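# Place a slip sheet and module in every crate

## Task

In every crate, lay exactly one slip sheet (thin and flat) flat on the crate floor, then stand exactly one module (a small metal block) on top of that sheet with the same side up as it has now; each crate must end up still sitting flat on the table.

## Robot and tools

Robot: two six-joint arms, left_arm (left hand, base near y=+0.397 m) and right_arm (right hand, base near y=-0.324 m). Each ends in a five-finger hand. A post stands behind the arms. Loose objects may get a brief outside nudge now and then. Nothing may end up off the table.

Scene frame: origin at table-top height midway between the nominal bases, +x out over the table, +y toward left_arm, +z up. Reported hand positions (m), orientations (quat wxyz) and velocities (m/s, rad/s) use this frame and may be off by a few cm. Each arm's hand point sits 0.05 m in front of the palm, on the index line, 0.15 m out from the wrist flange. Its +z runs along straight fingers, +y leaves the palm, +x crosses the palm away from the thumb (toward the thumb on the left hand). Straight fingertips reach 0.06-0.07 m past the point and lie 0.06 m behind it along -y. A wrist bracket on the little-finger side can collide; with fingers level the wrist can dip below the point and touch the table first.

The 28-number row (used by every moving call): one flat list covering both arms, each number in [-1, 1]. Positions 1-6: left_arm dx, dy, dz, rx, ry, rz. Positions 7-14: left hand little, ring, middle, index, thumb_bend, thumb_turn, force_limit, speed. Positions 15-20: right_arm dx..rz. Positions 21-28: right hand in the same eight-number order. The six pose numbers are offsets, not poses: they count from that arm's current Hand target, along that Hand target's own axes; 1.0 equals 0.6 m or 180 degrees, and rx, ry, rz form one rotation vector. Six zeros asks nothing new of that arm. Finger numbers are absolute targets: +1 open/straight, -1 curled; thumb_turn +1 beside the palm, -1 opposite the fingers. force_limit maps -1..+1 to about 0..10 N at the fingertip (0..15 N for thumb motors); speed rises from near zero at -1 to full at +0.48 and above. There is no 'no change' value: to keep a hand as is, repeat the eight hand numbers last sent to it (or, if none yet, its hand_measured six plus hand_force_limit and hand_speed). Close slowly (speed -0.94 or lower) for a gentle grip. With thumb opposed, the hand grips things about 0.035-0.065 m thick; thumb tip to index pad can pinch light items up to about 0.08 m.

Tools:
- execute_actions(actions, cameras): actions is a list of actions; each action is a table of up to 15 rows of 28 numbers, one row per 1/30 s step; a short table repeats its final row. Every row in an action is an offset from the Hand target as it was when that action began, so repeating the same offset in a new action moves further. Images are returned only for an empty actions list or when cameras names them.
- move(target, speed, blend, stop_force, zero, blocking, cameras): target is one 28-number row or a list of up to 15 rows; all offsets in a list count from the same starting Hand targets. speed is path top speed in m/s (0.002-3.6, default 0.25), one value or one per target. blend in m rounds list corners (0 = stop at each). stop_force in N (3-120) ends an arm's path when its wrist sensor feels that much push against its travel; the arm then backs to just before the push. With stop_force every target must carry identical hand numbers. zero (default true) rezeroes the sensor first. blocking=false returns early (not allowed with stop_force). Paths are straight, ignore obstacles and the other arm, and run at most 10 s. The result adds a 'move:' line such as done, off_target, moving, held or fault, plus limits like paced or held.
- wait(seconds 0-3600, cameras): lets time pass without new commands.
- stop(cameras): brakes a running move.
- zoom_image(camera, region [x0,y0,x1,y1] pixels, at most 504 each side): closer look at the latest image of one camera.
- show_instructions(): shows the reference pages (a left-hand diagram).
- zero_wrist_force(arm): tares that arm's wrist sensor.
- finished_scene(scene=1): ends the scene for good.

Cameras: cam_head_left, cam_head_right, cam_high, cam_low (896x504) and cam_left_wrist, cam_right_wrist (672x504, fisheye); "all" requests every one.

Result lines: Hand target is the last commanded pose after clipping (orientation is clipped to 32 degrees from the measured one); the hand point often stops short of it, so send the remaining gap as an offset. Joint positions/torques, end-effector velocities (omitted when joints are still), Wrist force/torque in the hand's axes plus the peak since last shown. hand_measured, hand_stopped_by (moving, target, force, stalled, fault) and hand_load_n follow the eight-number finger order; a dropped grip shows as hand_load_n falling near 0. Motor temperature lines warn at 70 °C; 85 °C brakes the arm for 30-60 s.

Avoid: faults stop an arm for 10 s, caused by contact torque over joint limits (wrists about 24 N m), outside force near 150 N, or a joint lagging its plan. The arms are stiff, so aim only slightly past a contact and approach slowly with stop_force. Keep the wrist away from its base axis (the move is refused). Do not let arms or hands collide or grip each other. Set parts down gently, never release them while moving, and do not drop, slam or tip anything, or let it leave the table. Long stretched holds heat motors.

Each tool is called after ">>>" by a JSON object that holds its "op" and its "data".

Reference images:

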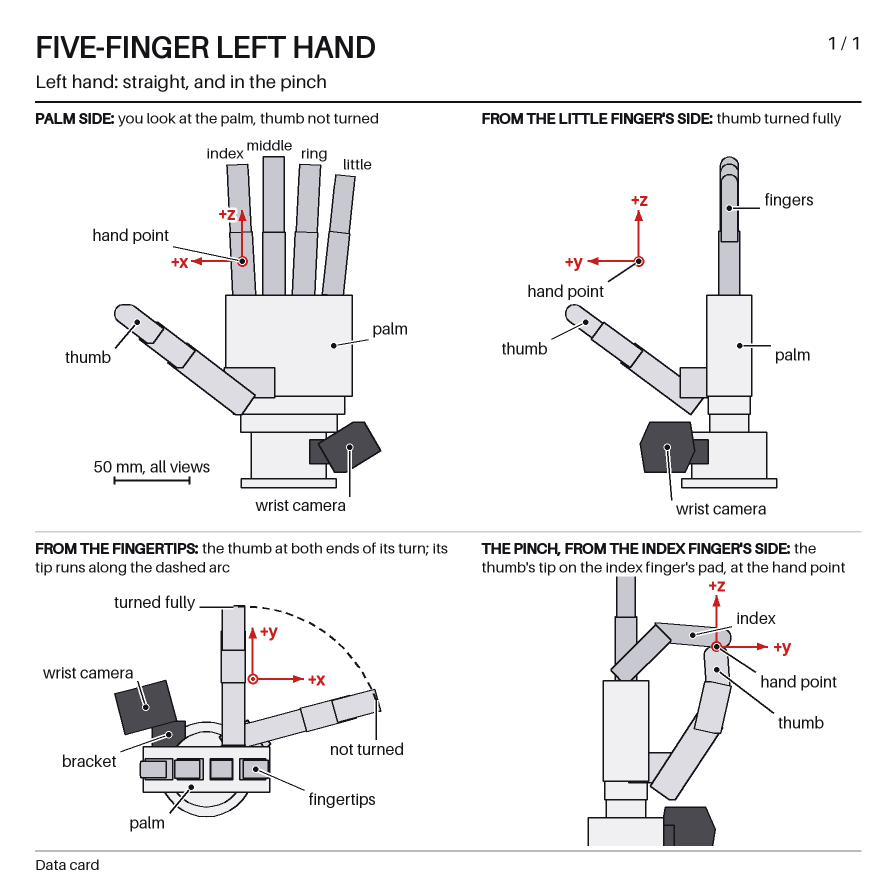

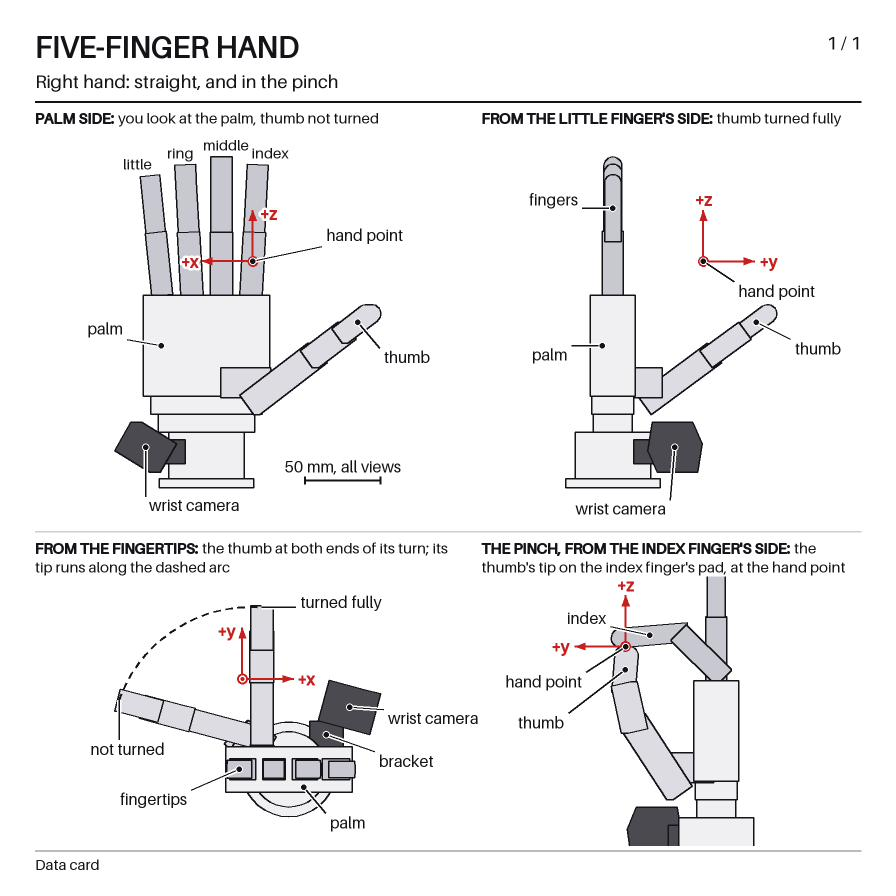

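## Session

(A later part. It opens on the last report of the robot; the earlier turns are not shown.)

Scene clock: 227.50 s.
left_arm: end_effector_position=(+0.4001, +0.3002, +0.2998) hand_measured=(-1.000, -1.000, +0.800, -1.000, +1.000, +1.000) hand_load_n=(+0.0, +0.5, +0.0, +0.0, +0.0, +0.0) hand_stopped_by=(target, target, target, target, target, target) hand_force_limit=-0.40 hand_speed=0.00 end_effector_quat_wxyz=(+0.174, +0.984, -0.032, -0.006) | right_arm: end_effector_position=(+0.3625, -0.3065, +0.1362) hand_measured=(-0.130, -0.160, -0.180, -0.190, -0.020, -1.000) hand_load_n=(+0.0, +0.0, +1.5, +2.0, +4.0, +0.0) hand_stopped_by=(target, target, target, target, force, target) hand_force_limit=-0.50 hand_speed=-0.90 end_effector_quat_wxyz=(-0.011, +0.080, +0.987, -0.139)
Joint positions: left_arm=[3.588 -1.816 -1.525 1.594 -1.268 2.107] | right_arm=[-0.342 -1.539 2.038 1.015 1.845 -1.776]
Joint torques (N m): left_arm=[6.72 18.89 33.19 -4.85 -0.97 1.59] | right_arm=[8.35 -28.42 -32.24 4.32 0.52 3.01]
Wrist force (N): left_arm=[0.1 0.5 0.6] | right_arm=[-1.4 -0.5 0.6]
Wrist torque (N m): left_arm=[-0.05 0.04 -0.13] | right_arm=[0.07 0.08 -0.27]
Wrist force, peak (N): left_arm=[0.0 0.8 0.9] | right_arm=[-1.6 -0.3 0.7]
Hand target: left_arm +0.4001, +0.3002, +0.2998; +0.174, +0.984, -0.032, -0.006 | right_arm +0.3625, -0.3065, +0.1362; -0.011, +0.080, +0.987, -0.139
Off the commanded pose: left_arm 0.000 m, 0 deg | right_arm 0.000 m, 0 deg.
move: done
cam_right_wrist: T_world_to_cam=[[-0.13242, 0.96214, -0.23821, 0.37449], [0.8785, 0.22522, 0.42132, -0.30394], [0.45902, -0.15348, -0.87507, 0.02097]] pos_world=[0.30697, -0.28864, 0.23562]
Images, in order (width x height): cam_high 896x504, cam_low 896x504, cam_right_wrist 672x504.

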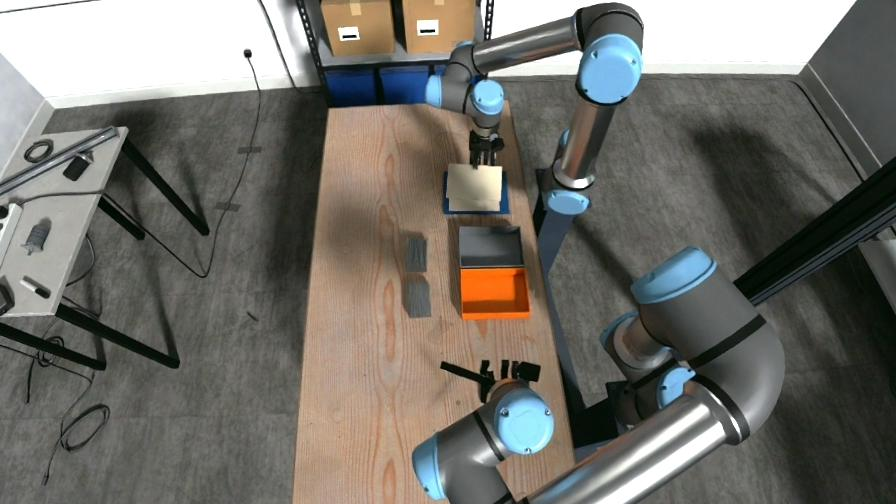

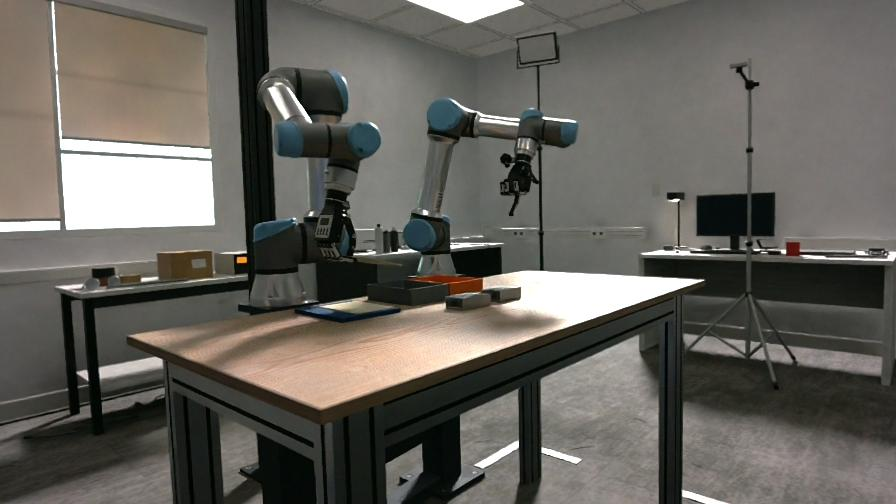

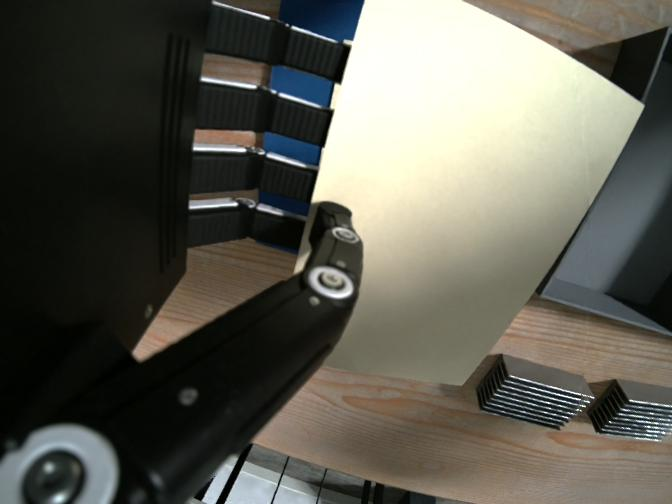

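>>> {"op": "move", "data": {"target": [0,0,0,0,0,0,-1,-1,0.8,-1,1,1,-0.4,0,0.1372,0.5427,-0.1015,0.0667,-0.0077,-0.0192,-0.13,-0.16,-0.18,-0.19,-0.35,-1,-0.5,-0.9], "speed": 0.1, "cameras": ["cam_high","cam_right_wrist","cam_low","cam_head_left","cam_head_right","cam_left_wrist"]}}

>>> {"op": "zoom_image", "data": {"camera": "cam_high", "region": [420, 200, 560, 330]}}

>>> {"op": "zoom_image", "data": {"camera": "cam_low", "region": [350, 210, 510, 320]}}

>>> {"op": "zoom_image", "data": {"camera": "cam_head_left", "region": [300, 400, 520, 504]}}

Scene clock: 234.47 s.
left_arm: end_effector_position=(+0.4001, +0.3002, +0.2998) hand_measured=(-1.000, -1.000, +0.800, -1.000, +1.000, +1.000) hand_load_n=(+0.5, +0.0, +0.0, +0.0, +0.0, +0.0) hand_stopped_by=(target, target, target, target, target, target) hand_force_limit=-0.40 hand_speed=0.00 end_effector_quat_wxyz=(+0.174, +0.984, -0.032, -0.006) | right_arm: end_effector_position=(+0.3347, +0.0322, +0.1049) hand_measured=(-0.130, -0.160, -0.180, -0.190, -0.020, -1.000) hand_load_n=(+0.0, +0.0, +1.5, +2.5, +3.5, +0.0) hand_stopped_by=(target, target, target, target, force, target) hand_force_limit=-0.50 hand_speed=-0.90 end_effector_quat_wxyz=(-0.012, +0.047, +0.969, -0.242)
Joint positions: left_arm=[3.588 -1.816 -1.525 1.594 -1.268 2.107] | right_arm=[0.759 -0.983 1.512 1.418 1.89 -0.67]
Joint torques (N m): left_arm=[7.42 18.63 32.37 -4.84 -0.99 1.63] | right_arm=[8.81 -35.5 -31.79 5.25 -0.95 2.96]
Wrist force (N): left_arm=[0.0 0.4 0.8] | right_arm=[-1.9 -0.6 0.5]
Wrist torque (N m): left_arm=[-0.08 0.05 -0.13] | right_arm=[0.09 0.14 -0.34]
Wrist force, peak (N): left_arm=[-0.1 0.6 1.0] | right_arm=[-2.1 -0.7 0.6]
Hand target: left_arm +0.4001, +0.3002, +0.2998; +0.174, +0.984, -0.032, -0.006 | right_arm +0.3347, +0.0323, +0.1049; -0.012, +0.047, +0.969, -0.242
Off the commanded pose: left_arm 0.000 m, 0 deg | right_arm 0.000 m, 0 deg.
move: done
cam_left_wrist: T_world_to_cam=[[0.28313, 0.90145, -0.32744, -0.28214], [0.84295, -0.07105, 0.53328, -0.47894], [0.45746, -0.42701, -0.78, 0.289]] pos_world=[0.3514, 0.34371, 0.38844]
cam_right_wrist: T_world_to_cam=[[-0.20137, 0.88202, -0.42602, 0.08279], [0.86993, 0.36094, 0.33609, -0.33521], [0.4502, -0.30293, -0.83997, 0.06245]] pos_world=[0.28017, 0.06688, 0.20039]

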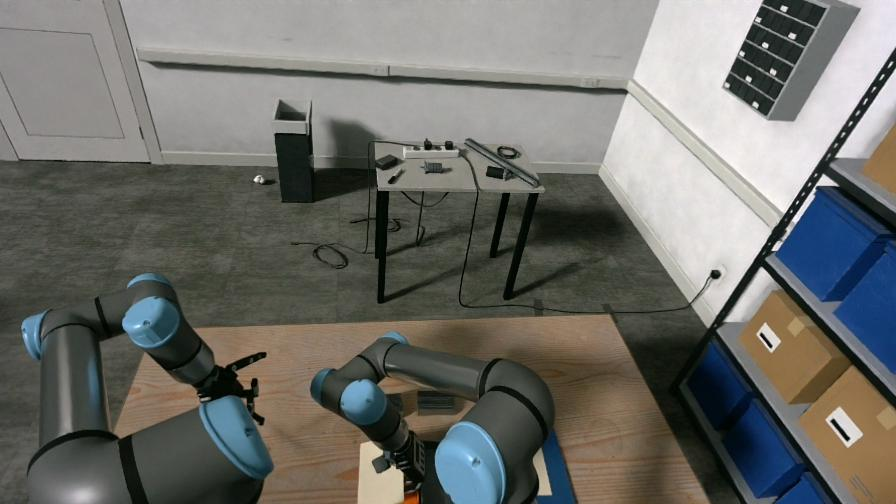

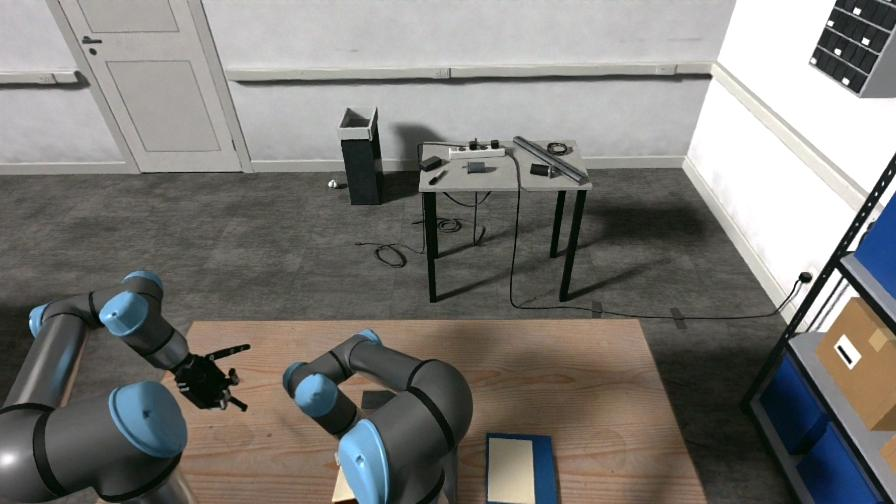

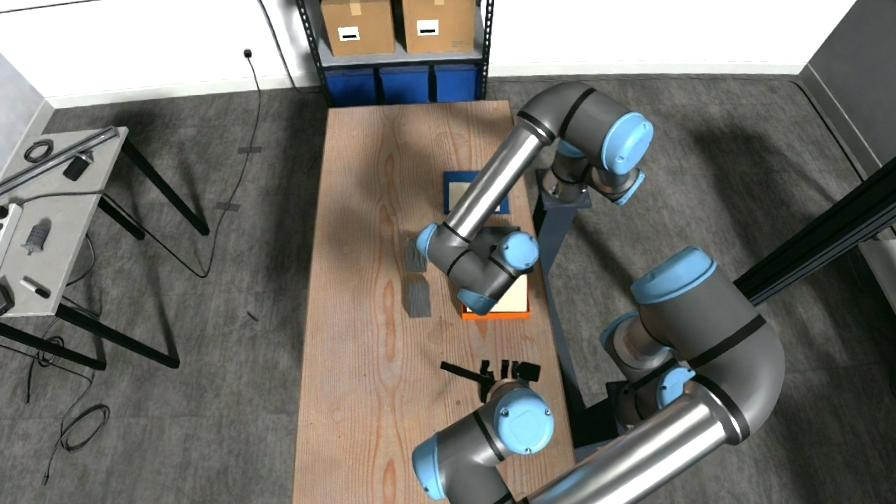

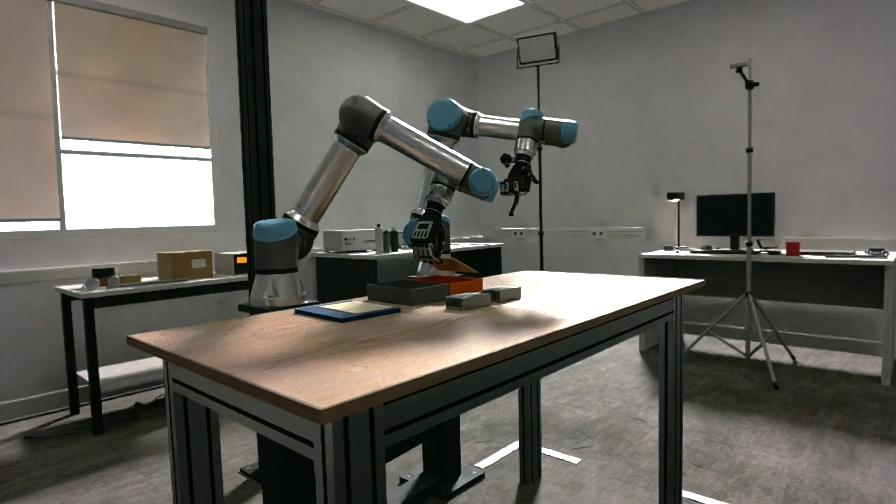

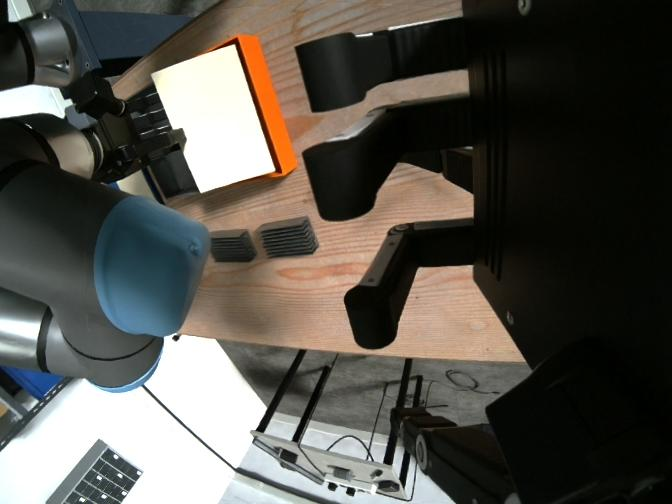

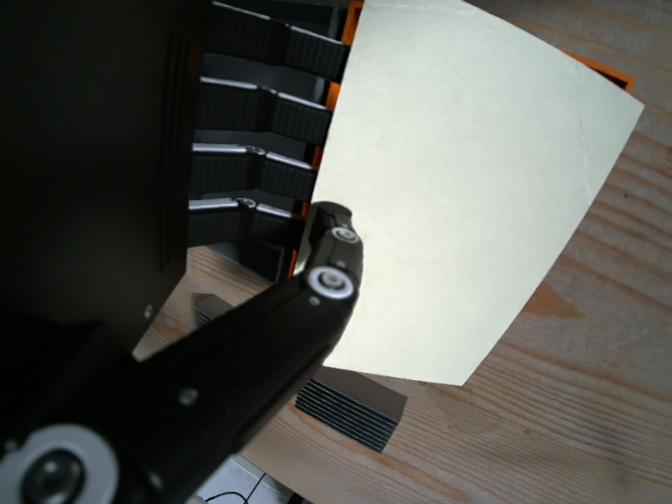

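Scaled by 3.600 from the camera's image (finer frame: 1280x720).

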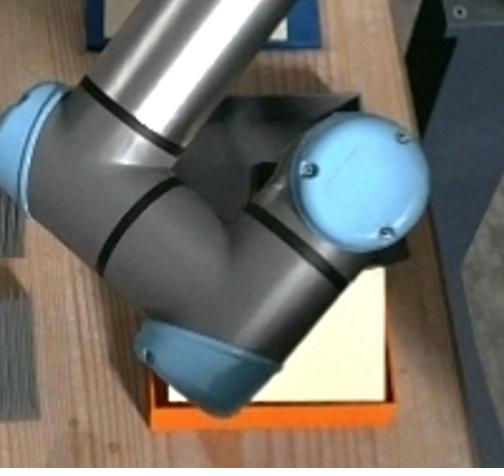

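Scaled by 3.150 from the camera's image (finer frame: 1280x720).

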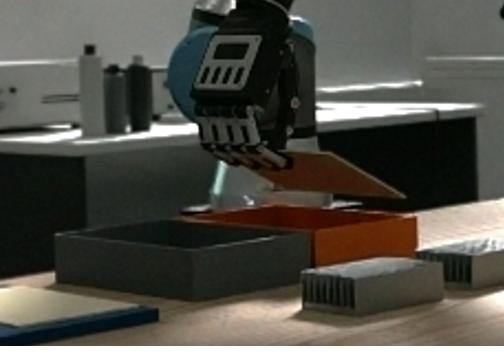

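Scaled by 2.291 from the camera's image (finer frame: 1280x720).

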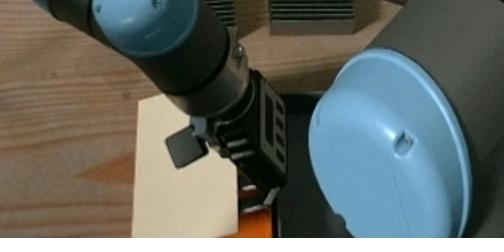

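>>> {"op": "zoom_image", "data": {"camera": "cam_left_wrist", "region": [90, 10, 320, 210]}}

>>> {"op": "zoom_image", "data": {"camera": "cam_right_wrist", "region": [280, 0, 672, 400]}}

Scaled by 2.191 from the camera's image (finer frame: 960x720).

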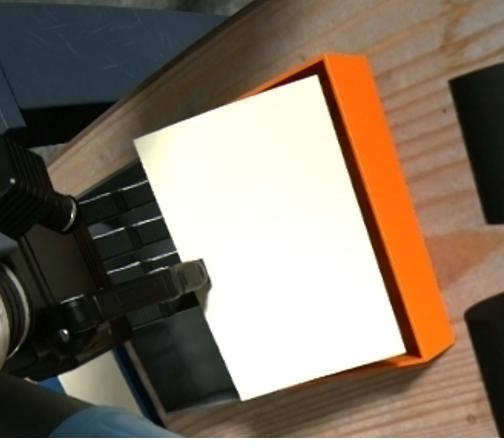

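Scaled by 1.260 from the camera's image (finer frame: 960x720).

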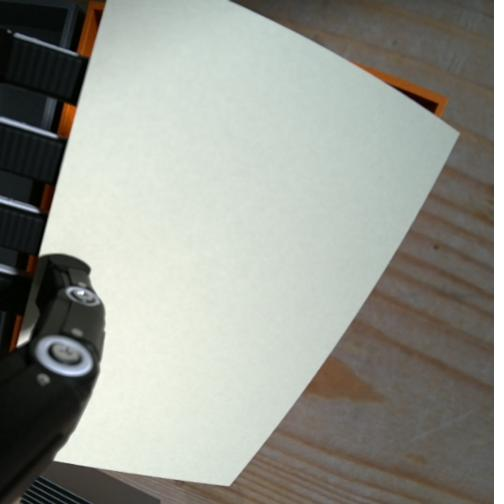

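>>> {"op": "move", "data": {"target": [0,0,0,0,0,0,-1,-1,0.8,-1,1,1,-0.4,0,-0.0008,0.001,0.0373,0,0,0,-0.13,-0.16,-0.18,-0.19,-0.35,-1,-0.5,-0.9], "speed": 0.05, "cameras": ["cam_high","cam_right_wrist","cam_low","cam_left_wrist"]}}

>>> {"op": "zoom_image", "data": {"camera": "cam_high", "region": [440, 270, 550, 330]}}

>>> {"op": "zoom_image", "data": {"camera": "cam_low", "region": [400, 250, 500, 310]}}

>>> {"op": "zoom_image", "data": {"camera": "cam_left_wrist", "region": [140, 10, 320, 200]}}

Scene clock: 236.70 s.
left_arm: end_effector_position=(+0.4001, +0.3002, +0.2998) hand_measured=(-1.000, -1.000, +0.800, -1.000, +1.000, +1.000) hand_load_n=(+0.0, +0.0, +0.0, +0.0, +0.0, +0.0) hand_stopped_by=(target, target, target, target, target, target) hand_force_limit=-0.40 hand_speed=0.00 end_effector_quat_wxyz=(+0.174, +0.984, -0.032, -0.006) | right_arm: end_effector_position=(+0.3342, +0.0223, +0.0849) hand_measured=(-0.130, -0.160, -0.180, -0.190, -0.020, -1.000) hand_load_n=(+0.0, +0.0, +1.5, +2.0, +3.5, +0.0) hand_stopped_by=(target, target, target, target, force, target) hand_force_limit=-0.50 hand_speed=-0.90 end_effector_quat_wxyz=(-0.012, +0.047, +0.969, -0.242)
Joint positions: left_arm=[3.588 -1.816 -1.525 1.594 -1.268 2.107] | right_arm=[0.745 -0.976 1.559 1.36 1.896 -0.685]
Joint torques (N m): left_arm=[7.31 19.54 32.93 -4.61 -0.97 1.66] | right_arm=[-7.76 -34.64 -1.39 0.48 1.59 -3.06]
Wrist force (N): left_arm=[0.1 0.5 0.6] | right_arm=[-1.7 -0.4 0.2]
Wrist torque (N m): left_arm=[-0.04 0.04 -0.13] | right_arm=[0.13 0.11 -0.20]
Wrist force, peak (N): left_arm=[-0.2 0.5 1.0] | right_arm=[-2.2 -0.3 1.1]
Hand target: left_arm +0.4001, +0.3002, +0.2998; +0.174, +0.984, -0.032, -0.006 | right_arm +0.3342, +0.0223, +0.0848; -0.012, +0.047, +0.969, -0.242
Off the commanded pose: left_arm 0.000 m, 0 deg | right_arm 0.000 m, 0 deg.
move: done
cam_left_wrist: T_world_to_cam=[[0.28313, 0.90145, -0.32744, -0.28214], [0.84295, -0.07105, 0.53328, -0.47894], [0.45746, -0.42701, -0.78, 0.289]] pos_world=[0.3514, 0.34371, 0.38844]
cam_right_wrist: T_world_to_cam=[[-0.20133, 0.88197, -0.42613, 0.08291], [0.86992, 0.36095, 0.33608, -0.32448], [0.45022, -0.30304, -0.83992, 0.04287]] pos_world=[0.27967, 0.05699, 0.18039]
Images, in order (width x height): cam_high 896x504, cam_low 896x504, cam_left_wrist 672x504, cam_right_wrist 672x504.

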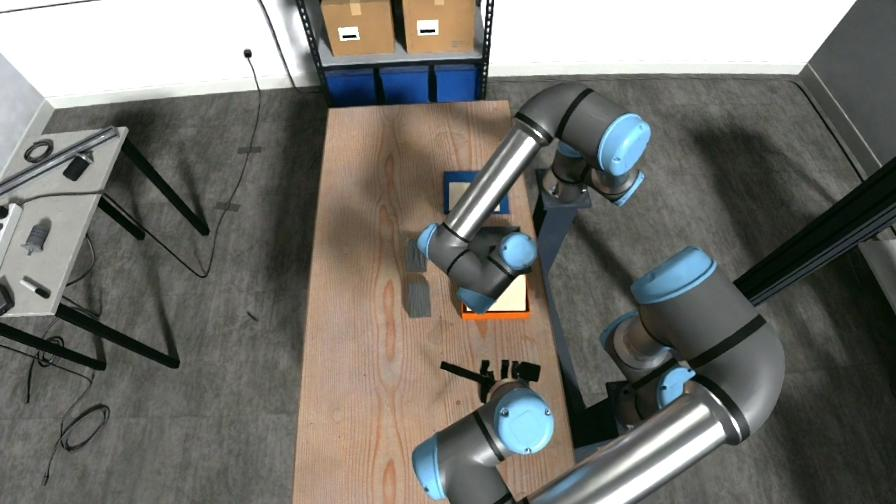

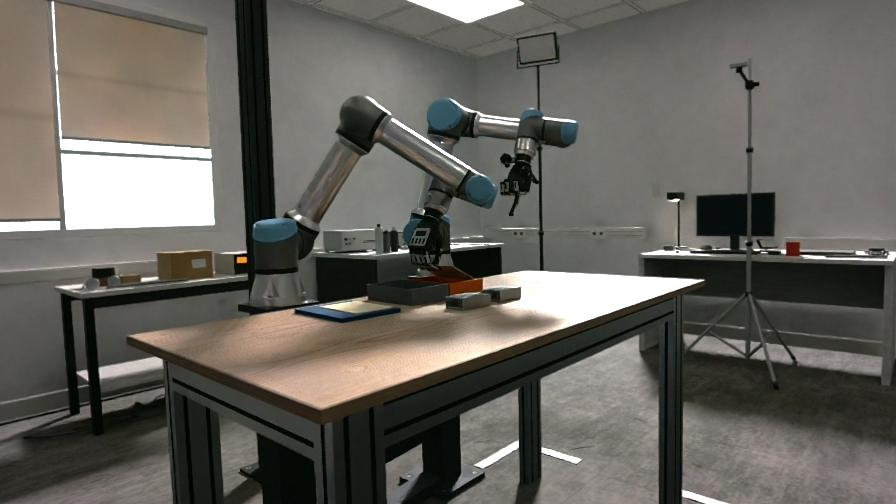

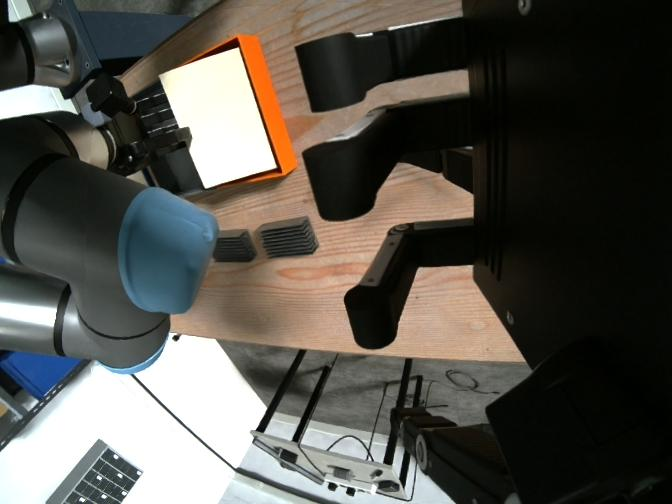

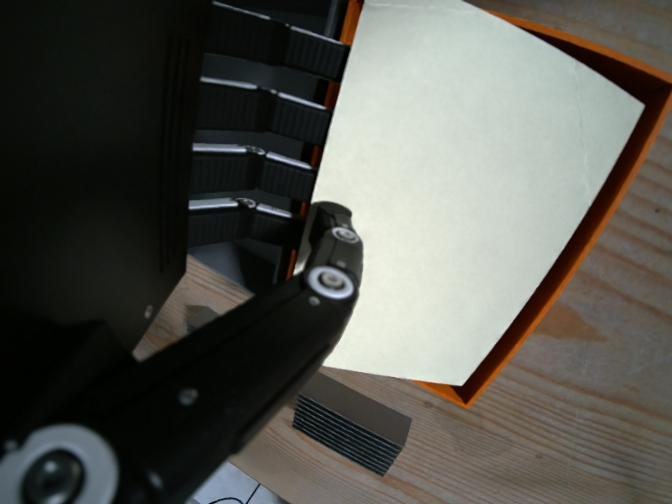

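Scaled by 4.582 from the camera's image (finer frame: 1280x720).

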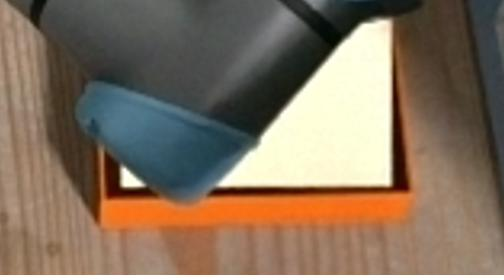

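Scaled by 5.040 from the camera's image (finer frame: 1280x720).

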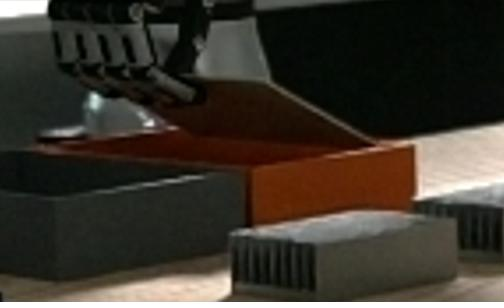

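Scaled by 2.653 from the camera's image (finer frame: 960x720).

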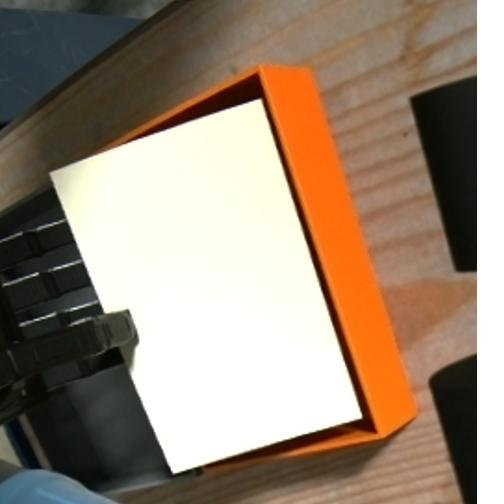

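>>> {"op": "move", "data": {"target": [0,0,0,0,0,0,-1,-1,0.8,-1,1,1,-0.4,0,0,0.0281,0.0530,0,0,0,-0.13,-0.16,-0.18,-0.19,-0.35,-1,-0.5,-0.9], "speed": 0.04, "cameras": ["cam_high","cam_right_wrist","cam_low","cam_left_wrist"]}}

>>> {"op": "zoom_image", "data": {"camera": "cam_low", "region": [400, 250, 500, 310]}}

>>> {"op": "zoom_image", "data": {"camera": "cam_left_wrist", "region": [140, 10, 320, 200]}}

Scene clock: 238.47 s.
left_arm: end_effector_position=(+0.4001, +0.3002, +0.2998) hand_measured=(-1.000, -1.000, +0.800, -1.000, +1.000, +1.000) hand_load_n=(+0.0, +0.0, +0.0, +0.0, +0.0, +0.0) hand_stopped_by=(target, target, target, target, target, target) hand_force_limit=-0.40 hand_speed=0.00 end_effector_quat_wxyz=(+0.174, +0.984, -0.032, -0.006) | right_arm: end_effector_position=(+0.3342, +0.0222, +0.0489) hand_measured=(-0.130, -0.160, -0.180, -0.190, -0.020, -1.000) hand_load_n=(+0.0, +0.0, +1.0, +2.0, +3.5, +0.5) hand_stopped_by=(target, target, target, target, force, target) hand_force_limit=-0.50 hand_speed=-0.90 end_effector_quat_wxyz=(-0.012, +0.047, +0.969, -0.242)
Joint positions: left_arm=[3.588 -1.816 -1.525 1.594 -1.268 2.107] | right_arm=[0.745 -0.927 1.585 1.285 1.896 -0.685]
Joint torques (N m): left_arm=[7.45 19.53 33.83 -4.83 -0.96 1.56] | right_arm=[-8.46 -34.29 -1.81 0.63 1.56 -3]
Wrist force (N): left_arm=[0.0 0.6 0.6] | right_arm=[-1.6 -0.6 0.6]
Wrist torque (N m): left_arm=[-0.03 0.06 -0.14] | right_arm=[0.07 0.10 -0.21]
Wrist force, peak (N): left_arm=[0.0 0.7 0.9] | right_arm=[-2.2 -0.6 0.3]
Hand target: left_arm +0.4001, +0.3002, +0.2998; +0.174, +0.984, -0.032, -0.006 | right_arm +0.3342, +0.0222, +0.0488; -0.012, +0.047, +0.969, -0.242
Off the commanded pose: left_arm 0.000 m, 0 deg | right_arm 0.000 m, 0 deg.
move: done
cam_left_wrist: T_world_to_cam=[[0.28313, 0.90145, -0.32744, -0.28214], [0.84295, -0.07105, 0.53328, -0.47894], [0.45746, -0.42701, -0.78, 0.289]] pos_world=[0.3514, 0.34371, 0.38844]
cam_right_wrist: T_world_to_cam=[[-0.20133, 0.88197, -0.42613, 0.0677], [0.86992, 0.36095, 0.33608, -0.31238], [0.45022, -0.30304, -0.83992, 0.01268]] pos_world=[0.27967, 0.05688, 0.14449]
Images, in order (width x height): cam_high 896x504, cam_low 896x504, cam_left_wrist 672x504, cam_right_wrist 672x504.

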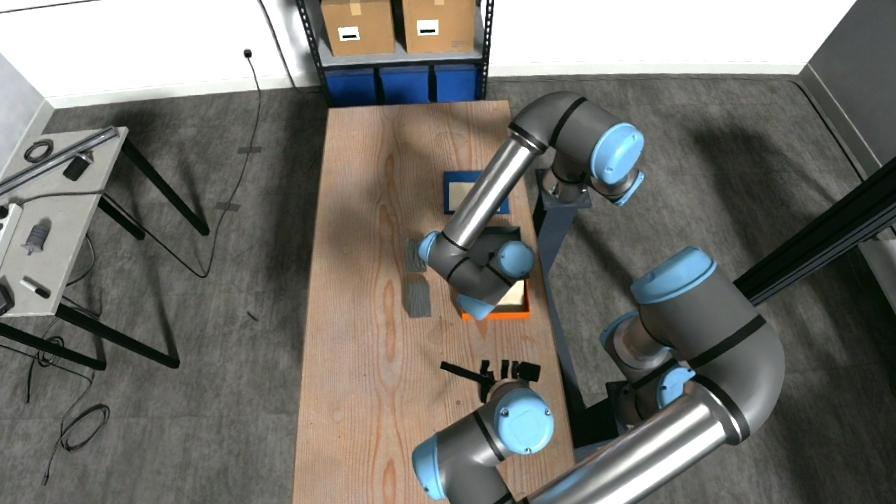

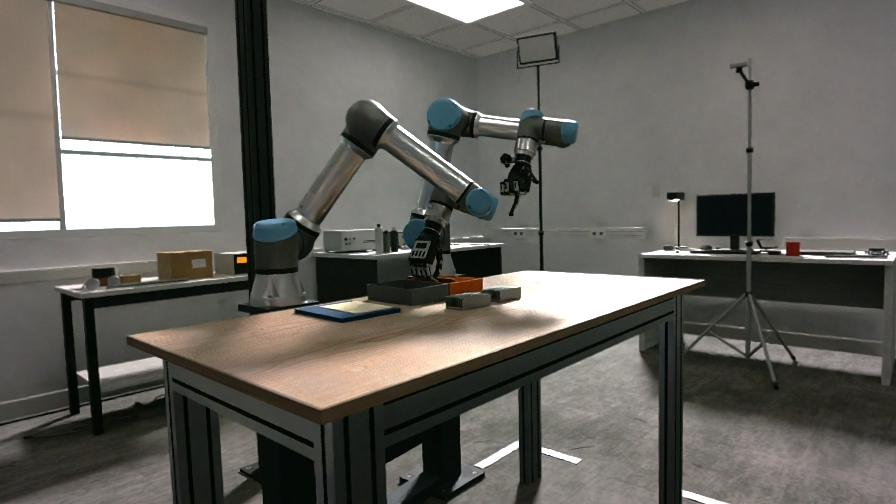

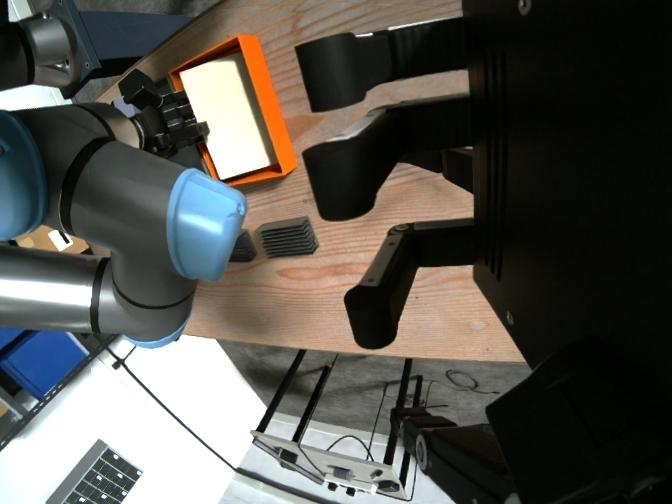

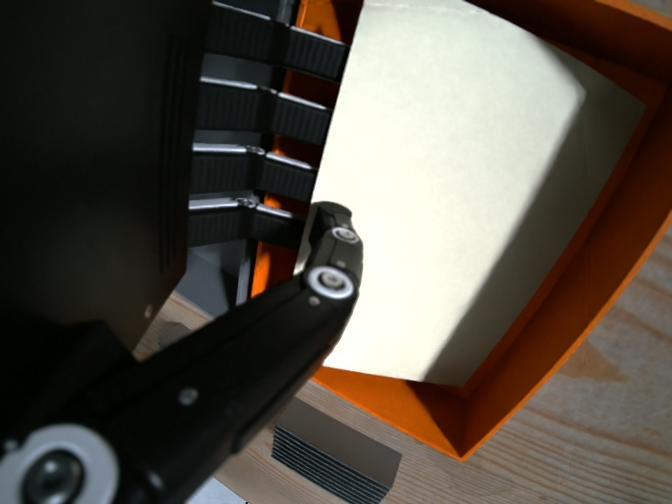

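Scaled by 5.040 from the camera's image (finer frame: 1280x720).

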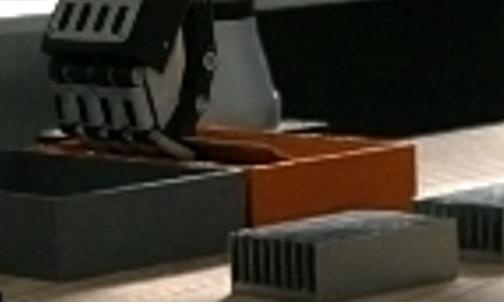

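Scaled by 2.653 from the camera's image (finer frame: 960x720).

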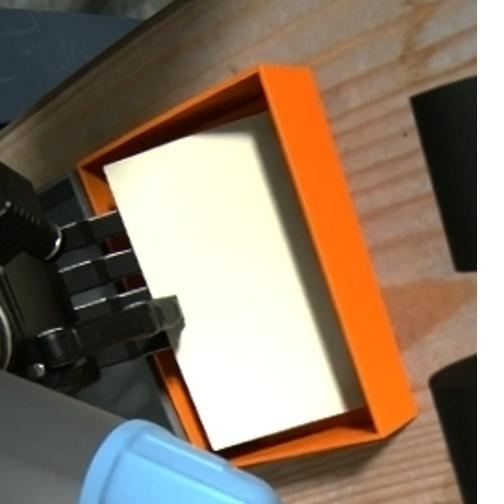

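>>> {"op": "move", "data": {"target": [0,0,0,0,0,0,-1,-1,0.8,-1,1,1,-0.4,0,0,0.0035,0.0066,0,0,0,-0.13,-0.16,-0.18,-0.19,-0.35,-1,-0.5,-0.9], "speed": 0.01, "cameras": ["cam_right_wrist","cam_low","cam_left_wrist"]}}

>>> {"op": "zoom_image", "data": {"camera": "cam_right_wrist", "region": [352, 60, 672, 460]}}

>>> {"op": "zoom_image", "data": {"camera": "cam_left_wrist", "region": [140, 10, 320, 200]}}

Scene clock: 239.40 s.
left_arm: end_effector_position=(+0.4001, +0.3002, +0.2998) hand_measured=(-1.000, -1.000, +0.800, -1.000, +1.000, +1.000) hand_load_n=(+0.0, +0.0, +0.0, +0.0, +0.0, +0.0) hand_stopped_by=(target, target, target, target, target, target) hand_force_limit=-0.40 hand_speed=0.00 end_effector_quat_wxyz=(+0.174, +0.984, -0.032, -0.006) | right_arm: end_effector_position=(+0.3342, +0.0222, +0.0445) hand_measured=(-0.130, -0.160, -0.180, -0.190, -0.020, -1.000) hand_load_n=(+0.0, +0.5, +1.5, +3.0, +3.0, +0.5) hand_stopped_by=(target, target, target, target, force, target) hand_force_limit=-0.50 hand_speed=-0.90 end_effector_quat_wxyz=(-0.012, +0.047, +0.969, -0.242)
Joint positions: left_arm=[3.588 -1.816 -1.525 1.594 -1.268 2.107] | right_arm=[0.745 -0.92 1.588 1.276 1.896 -0.685]
Joint torques (N m): left_arm=[6.82 19.5 32.67 -4.66 -0.79 1.54] | right_arm=[-8.2 -36.51 -0.33 0.56 1.44 -3.03]
Wrist force (N): left_arm=[-0.1 0.6 0.7] | right_arm=[-2.1 -0.6 -0.1]
Wrist torque (N m): left_arm=[-0.03 0.07 -0.15] | right_arm=[0.11 0.19 -0.23]
Wrist force, peak (N): left_arm=[-0.4 0.5 0.9] | right_arm=[-2.1 -0.6 -0.1]
Hand target: left_arm +0.4001, +0.3002, +0.2998; +0.174, +0.984, -0.032, -0.006 | right_arm +0.3342, +0.0222, +0.0444; -0.012, +0.047, +0.969, -0.242
Off the commanded pose: left_arm 0.000 m, 0 deg | right_arm 0.000 m, 0 deg.
move: done
cam_left_wrist: T_world_to_cam=[[0.28313, 0.90145, -0.32744, -0.28214], [0.84295, -0.07105, 0.53328, -0.47894], [0.45746, -0.42701, -0.78, 0.289]] pos_world=[0.3514, 0.34371, 0.38844]
cam_right_wrist: T_world_to_cam=[[-0.20133, 0.88197, -0.42613, 0.06579], [0.86992, 0.36095, 0.33608, -0.31087], [0.45022, -0.30304, -0.83992, 0.0089]] pos_world=[0.27967, 0.05688, 0.13999]
Images, in order (width x height): cam_low 896x504, cam_left_wrist 672x504, cam_right_wrist 672x504.

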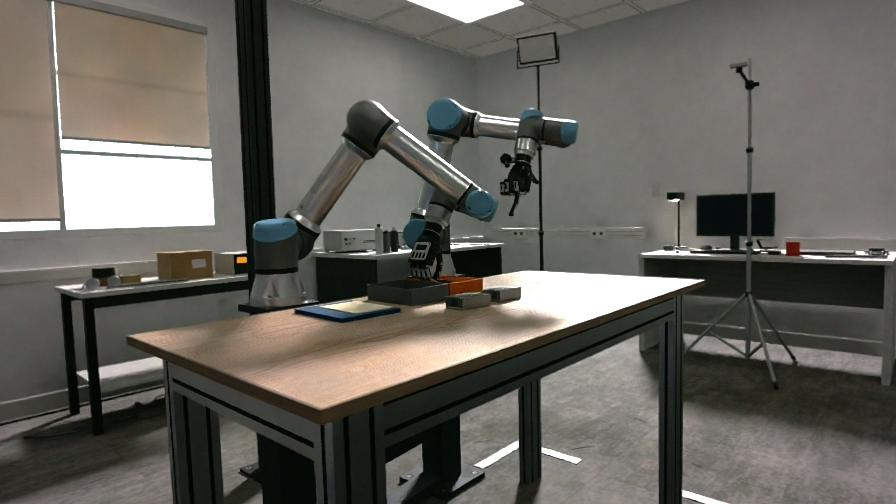

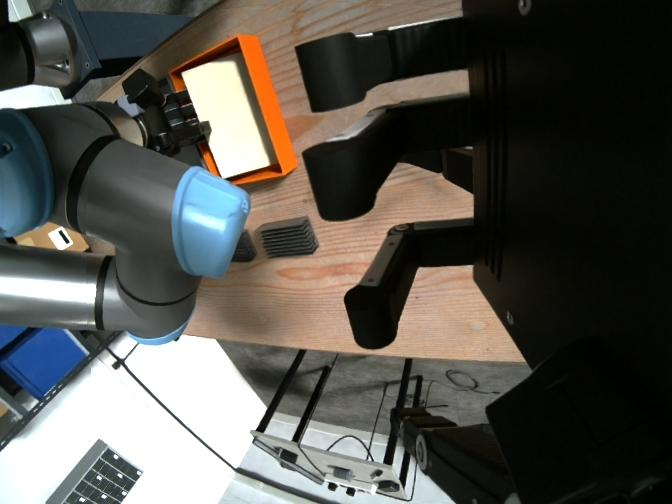

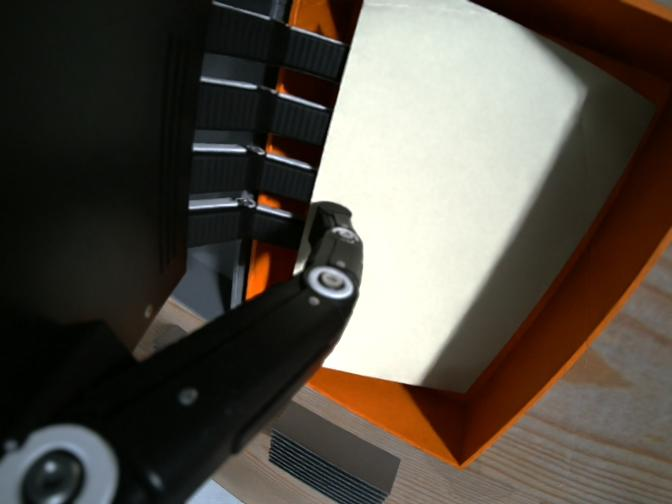

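Scaled by 1.260 from the camera's image (finer frame: 960x720).

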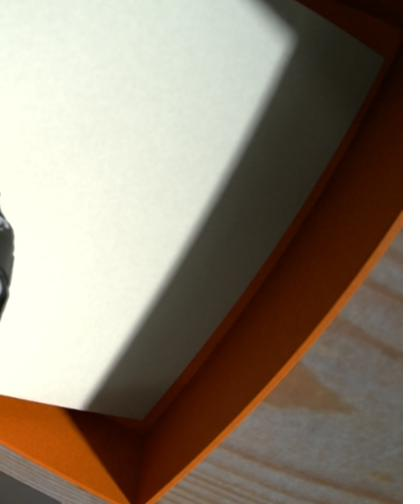

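Scaled by 2.653 from the camera's image (finer frame: 960x720).

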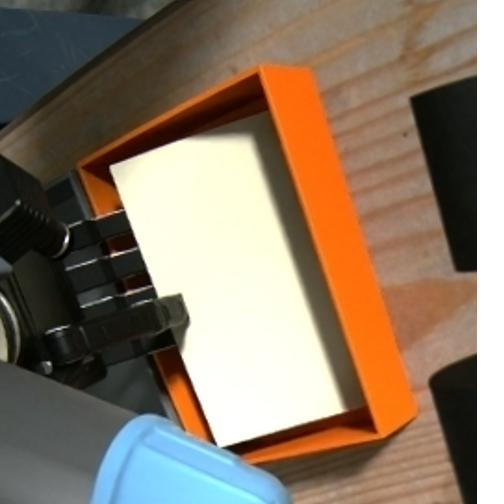

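>>> {"op": "move", "data": {"target": [0,0,0,0,0,0,-1,-1,0.8,-1,1,1,-0.4,0,0,0,0,0,0,0,-0.13,-0.16,-0.18,-0.19,1,-1,-0.5,-0.8], "cameras": ["cam_right_wrist","cam_low","cam_left_wrist"]}}

>>> {"op": "zoom_image", "data": {"camera": "cam_right_wrist", "region": [252, 0, 672, 460]}}

>>> {"op": "zoom_image", "data": {"camera": "cam_low", "region": [400, 250, 500, 310]}}

Scene clock: 243.43 s.
left_arm: end_effector_position=(+0.4001, +0.3002, +0.2998) hand_measured=(-1.000, -1.000, +0.800, -1.000, +1.000, +1.000) hand_load_n=(+0.0, +0.0, +0.0, +0.0, +0.0, +0.0) hand_stopped_by=(target, target, target, target, target, target) hand_force_limit=-0.40 hand_speed=0.00 end_effector_quat_wxyz=(+0.174, +0.984, -0.032, -0.006) | right_arm: end_effector_position=(+0.3342, +0.0222, +0.0444) hand_measured=(-0.130, -0.160, -0.180, -0.190, +1.000, -1.000) hand_load_n=(+0.0, +0.0, +0.0, +0.0, -0.5, +0.0) hand_stopped_by=(target, target, target, target, target, target) hand_force_limit=-0.50 hand_speed=-0.80 end_effector_quat_wxyz=(-0.012, +0.047, +0.969, -0.242)
Joint positions: left_arm=[3.588 -1.816 -1.525 1.594 -1.268 2.107] | right_arm=[0.745 -0.92 1.588 1.276 1.896 -0.685]
Joint torques (N m): left_arm=[6.53 19.9 33.09 -4.94 -1 1.78] | right_arm=[-7.45 -37.24 -2.99 1.64 -0.05 -2.8]
Wrist force (N): left_arm=[0.1 0.8 0.6] | right_arm=[-1.4 -0.4 0.6]
Wrist torque (N m): left_arm=[0.00 0.04 -0.14] | right_arm=[0.12 0.07 -0.19]
Wrist force, peak (N): left_arm=[-0.2 0.6 1.0] | right_arm=[-2.1 -0.7 0.4]
Hand target: left_arm +0.4001, +0.3002, +0.2998; +0.174, +0.984, -0.032, -0.006 | right_arm +0.3342, +0.0222, +0.0444; -0.012, +0.047, +0.969, -0.242
Off the commanded pose: left_arm 0.000 m, 0 deg | right_arm 0.000 m, 0 deg.
move: done
cam_left_wrist: T_world_to_cam=[[0.28313, 0.90145, -0.32744, -0.28214], [0.84295, -0.07105, 0.53328, -0.47894], [0.45746, -0.42701, -0.78, 0.289]] pos_world=[0.3514, 0.34371, 0.38844]
cam_right_wrist: T_world_to_cam=[[-0.20133, 0.88197, -0.42613, 0.06574], [0.86992, 0.36095, 0.33608, -0.31084], [0.45022, -0.30304, -0.83992, 0.00882]] pos_world=[0.27967, 0.05688, 0.13989]
Images, in order (width x height): cam_low 896x504, cam_left_wrist 672x504, cam_right_wrist 672x504.

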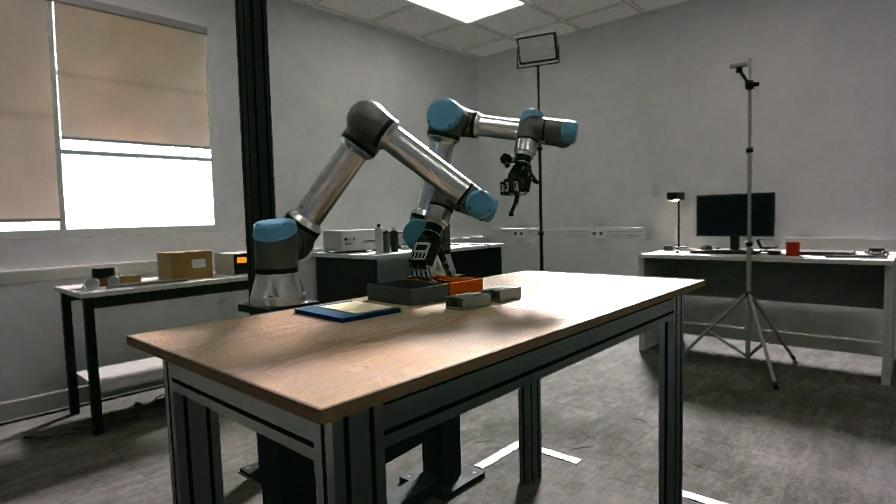

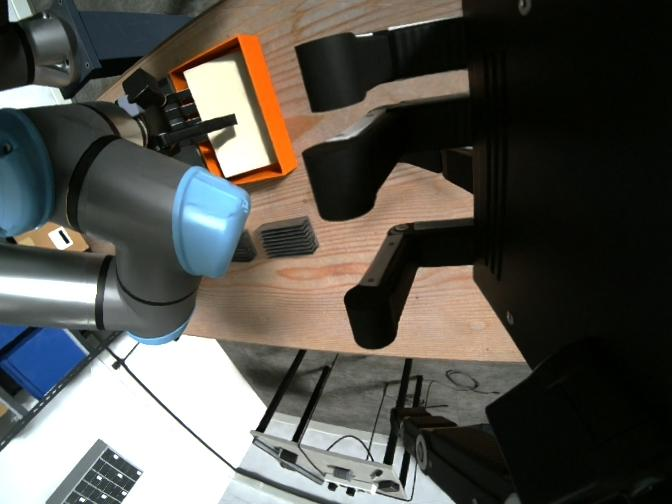

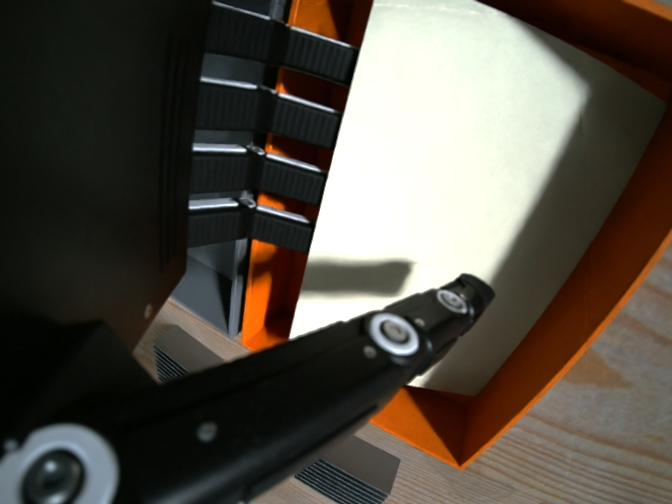

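Scaled by 1.096 from the camera's image (finer frame: 960x720).

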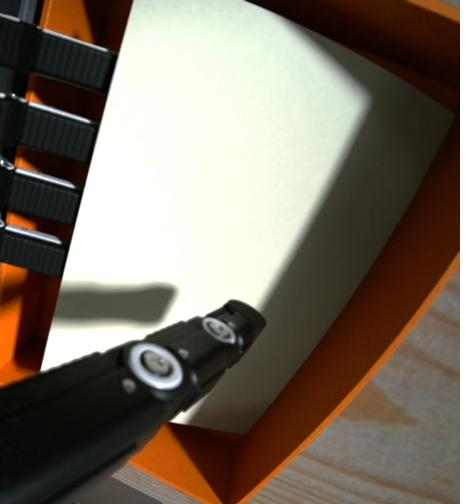

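Scaled by 5.040 from the camera's image (finer frame: 1280x720).

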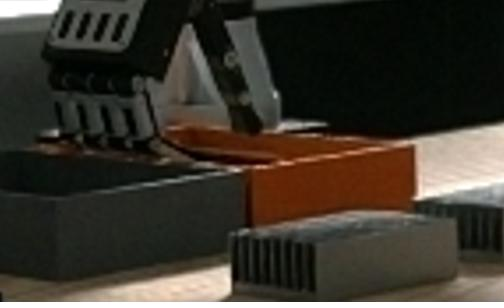

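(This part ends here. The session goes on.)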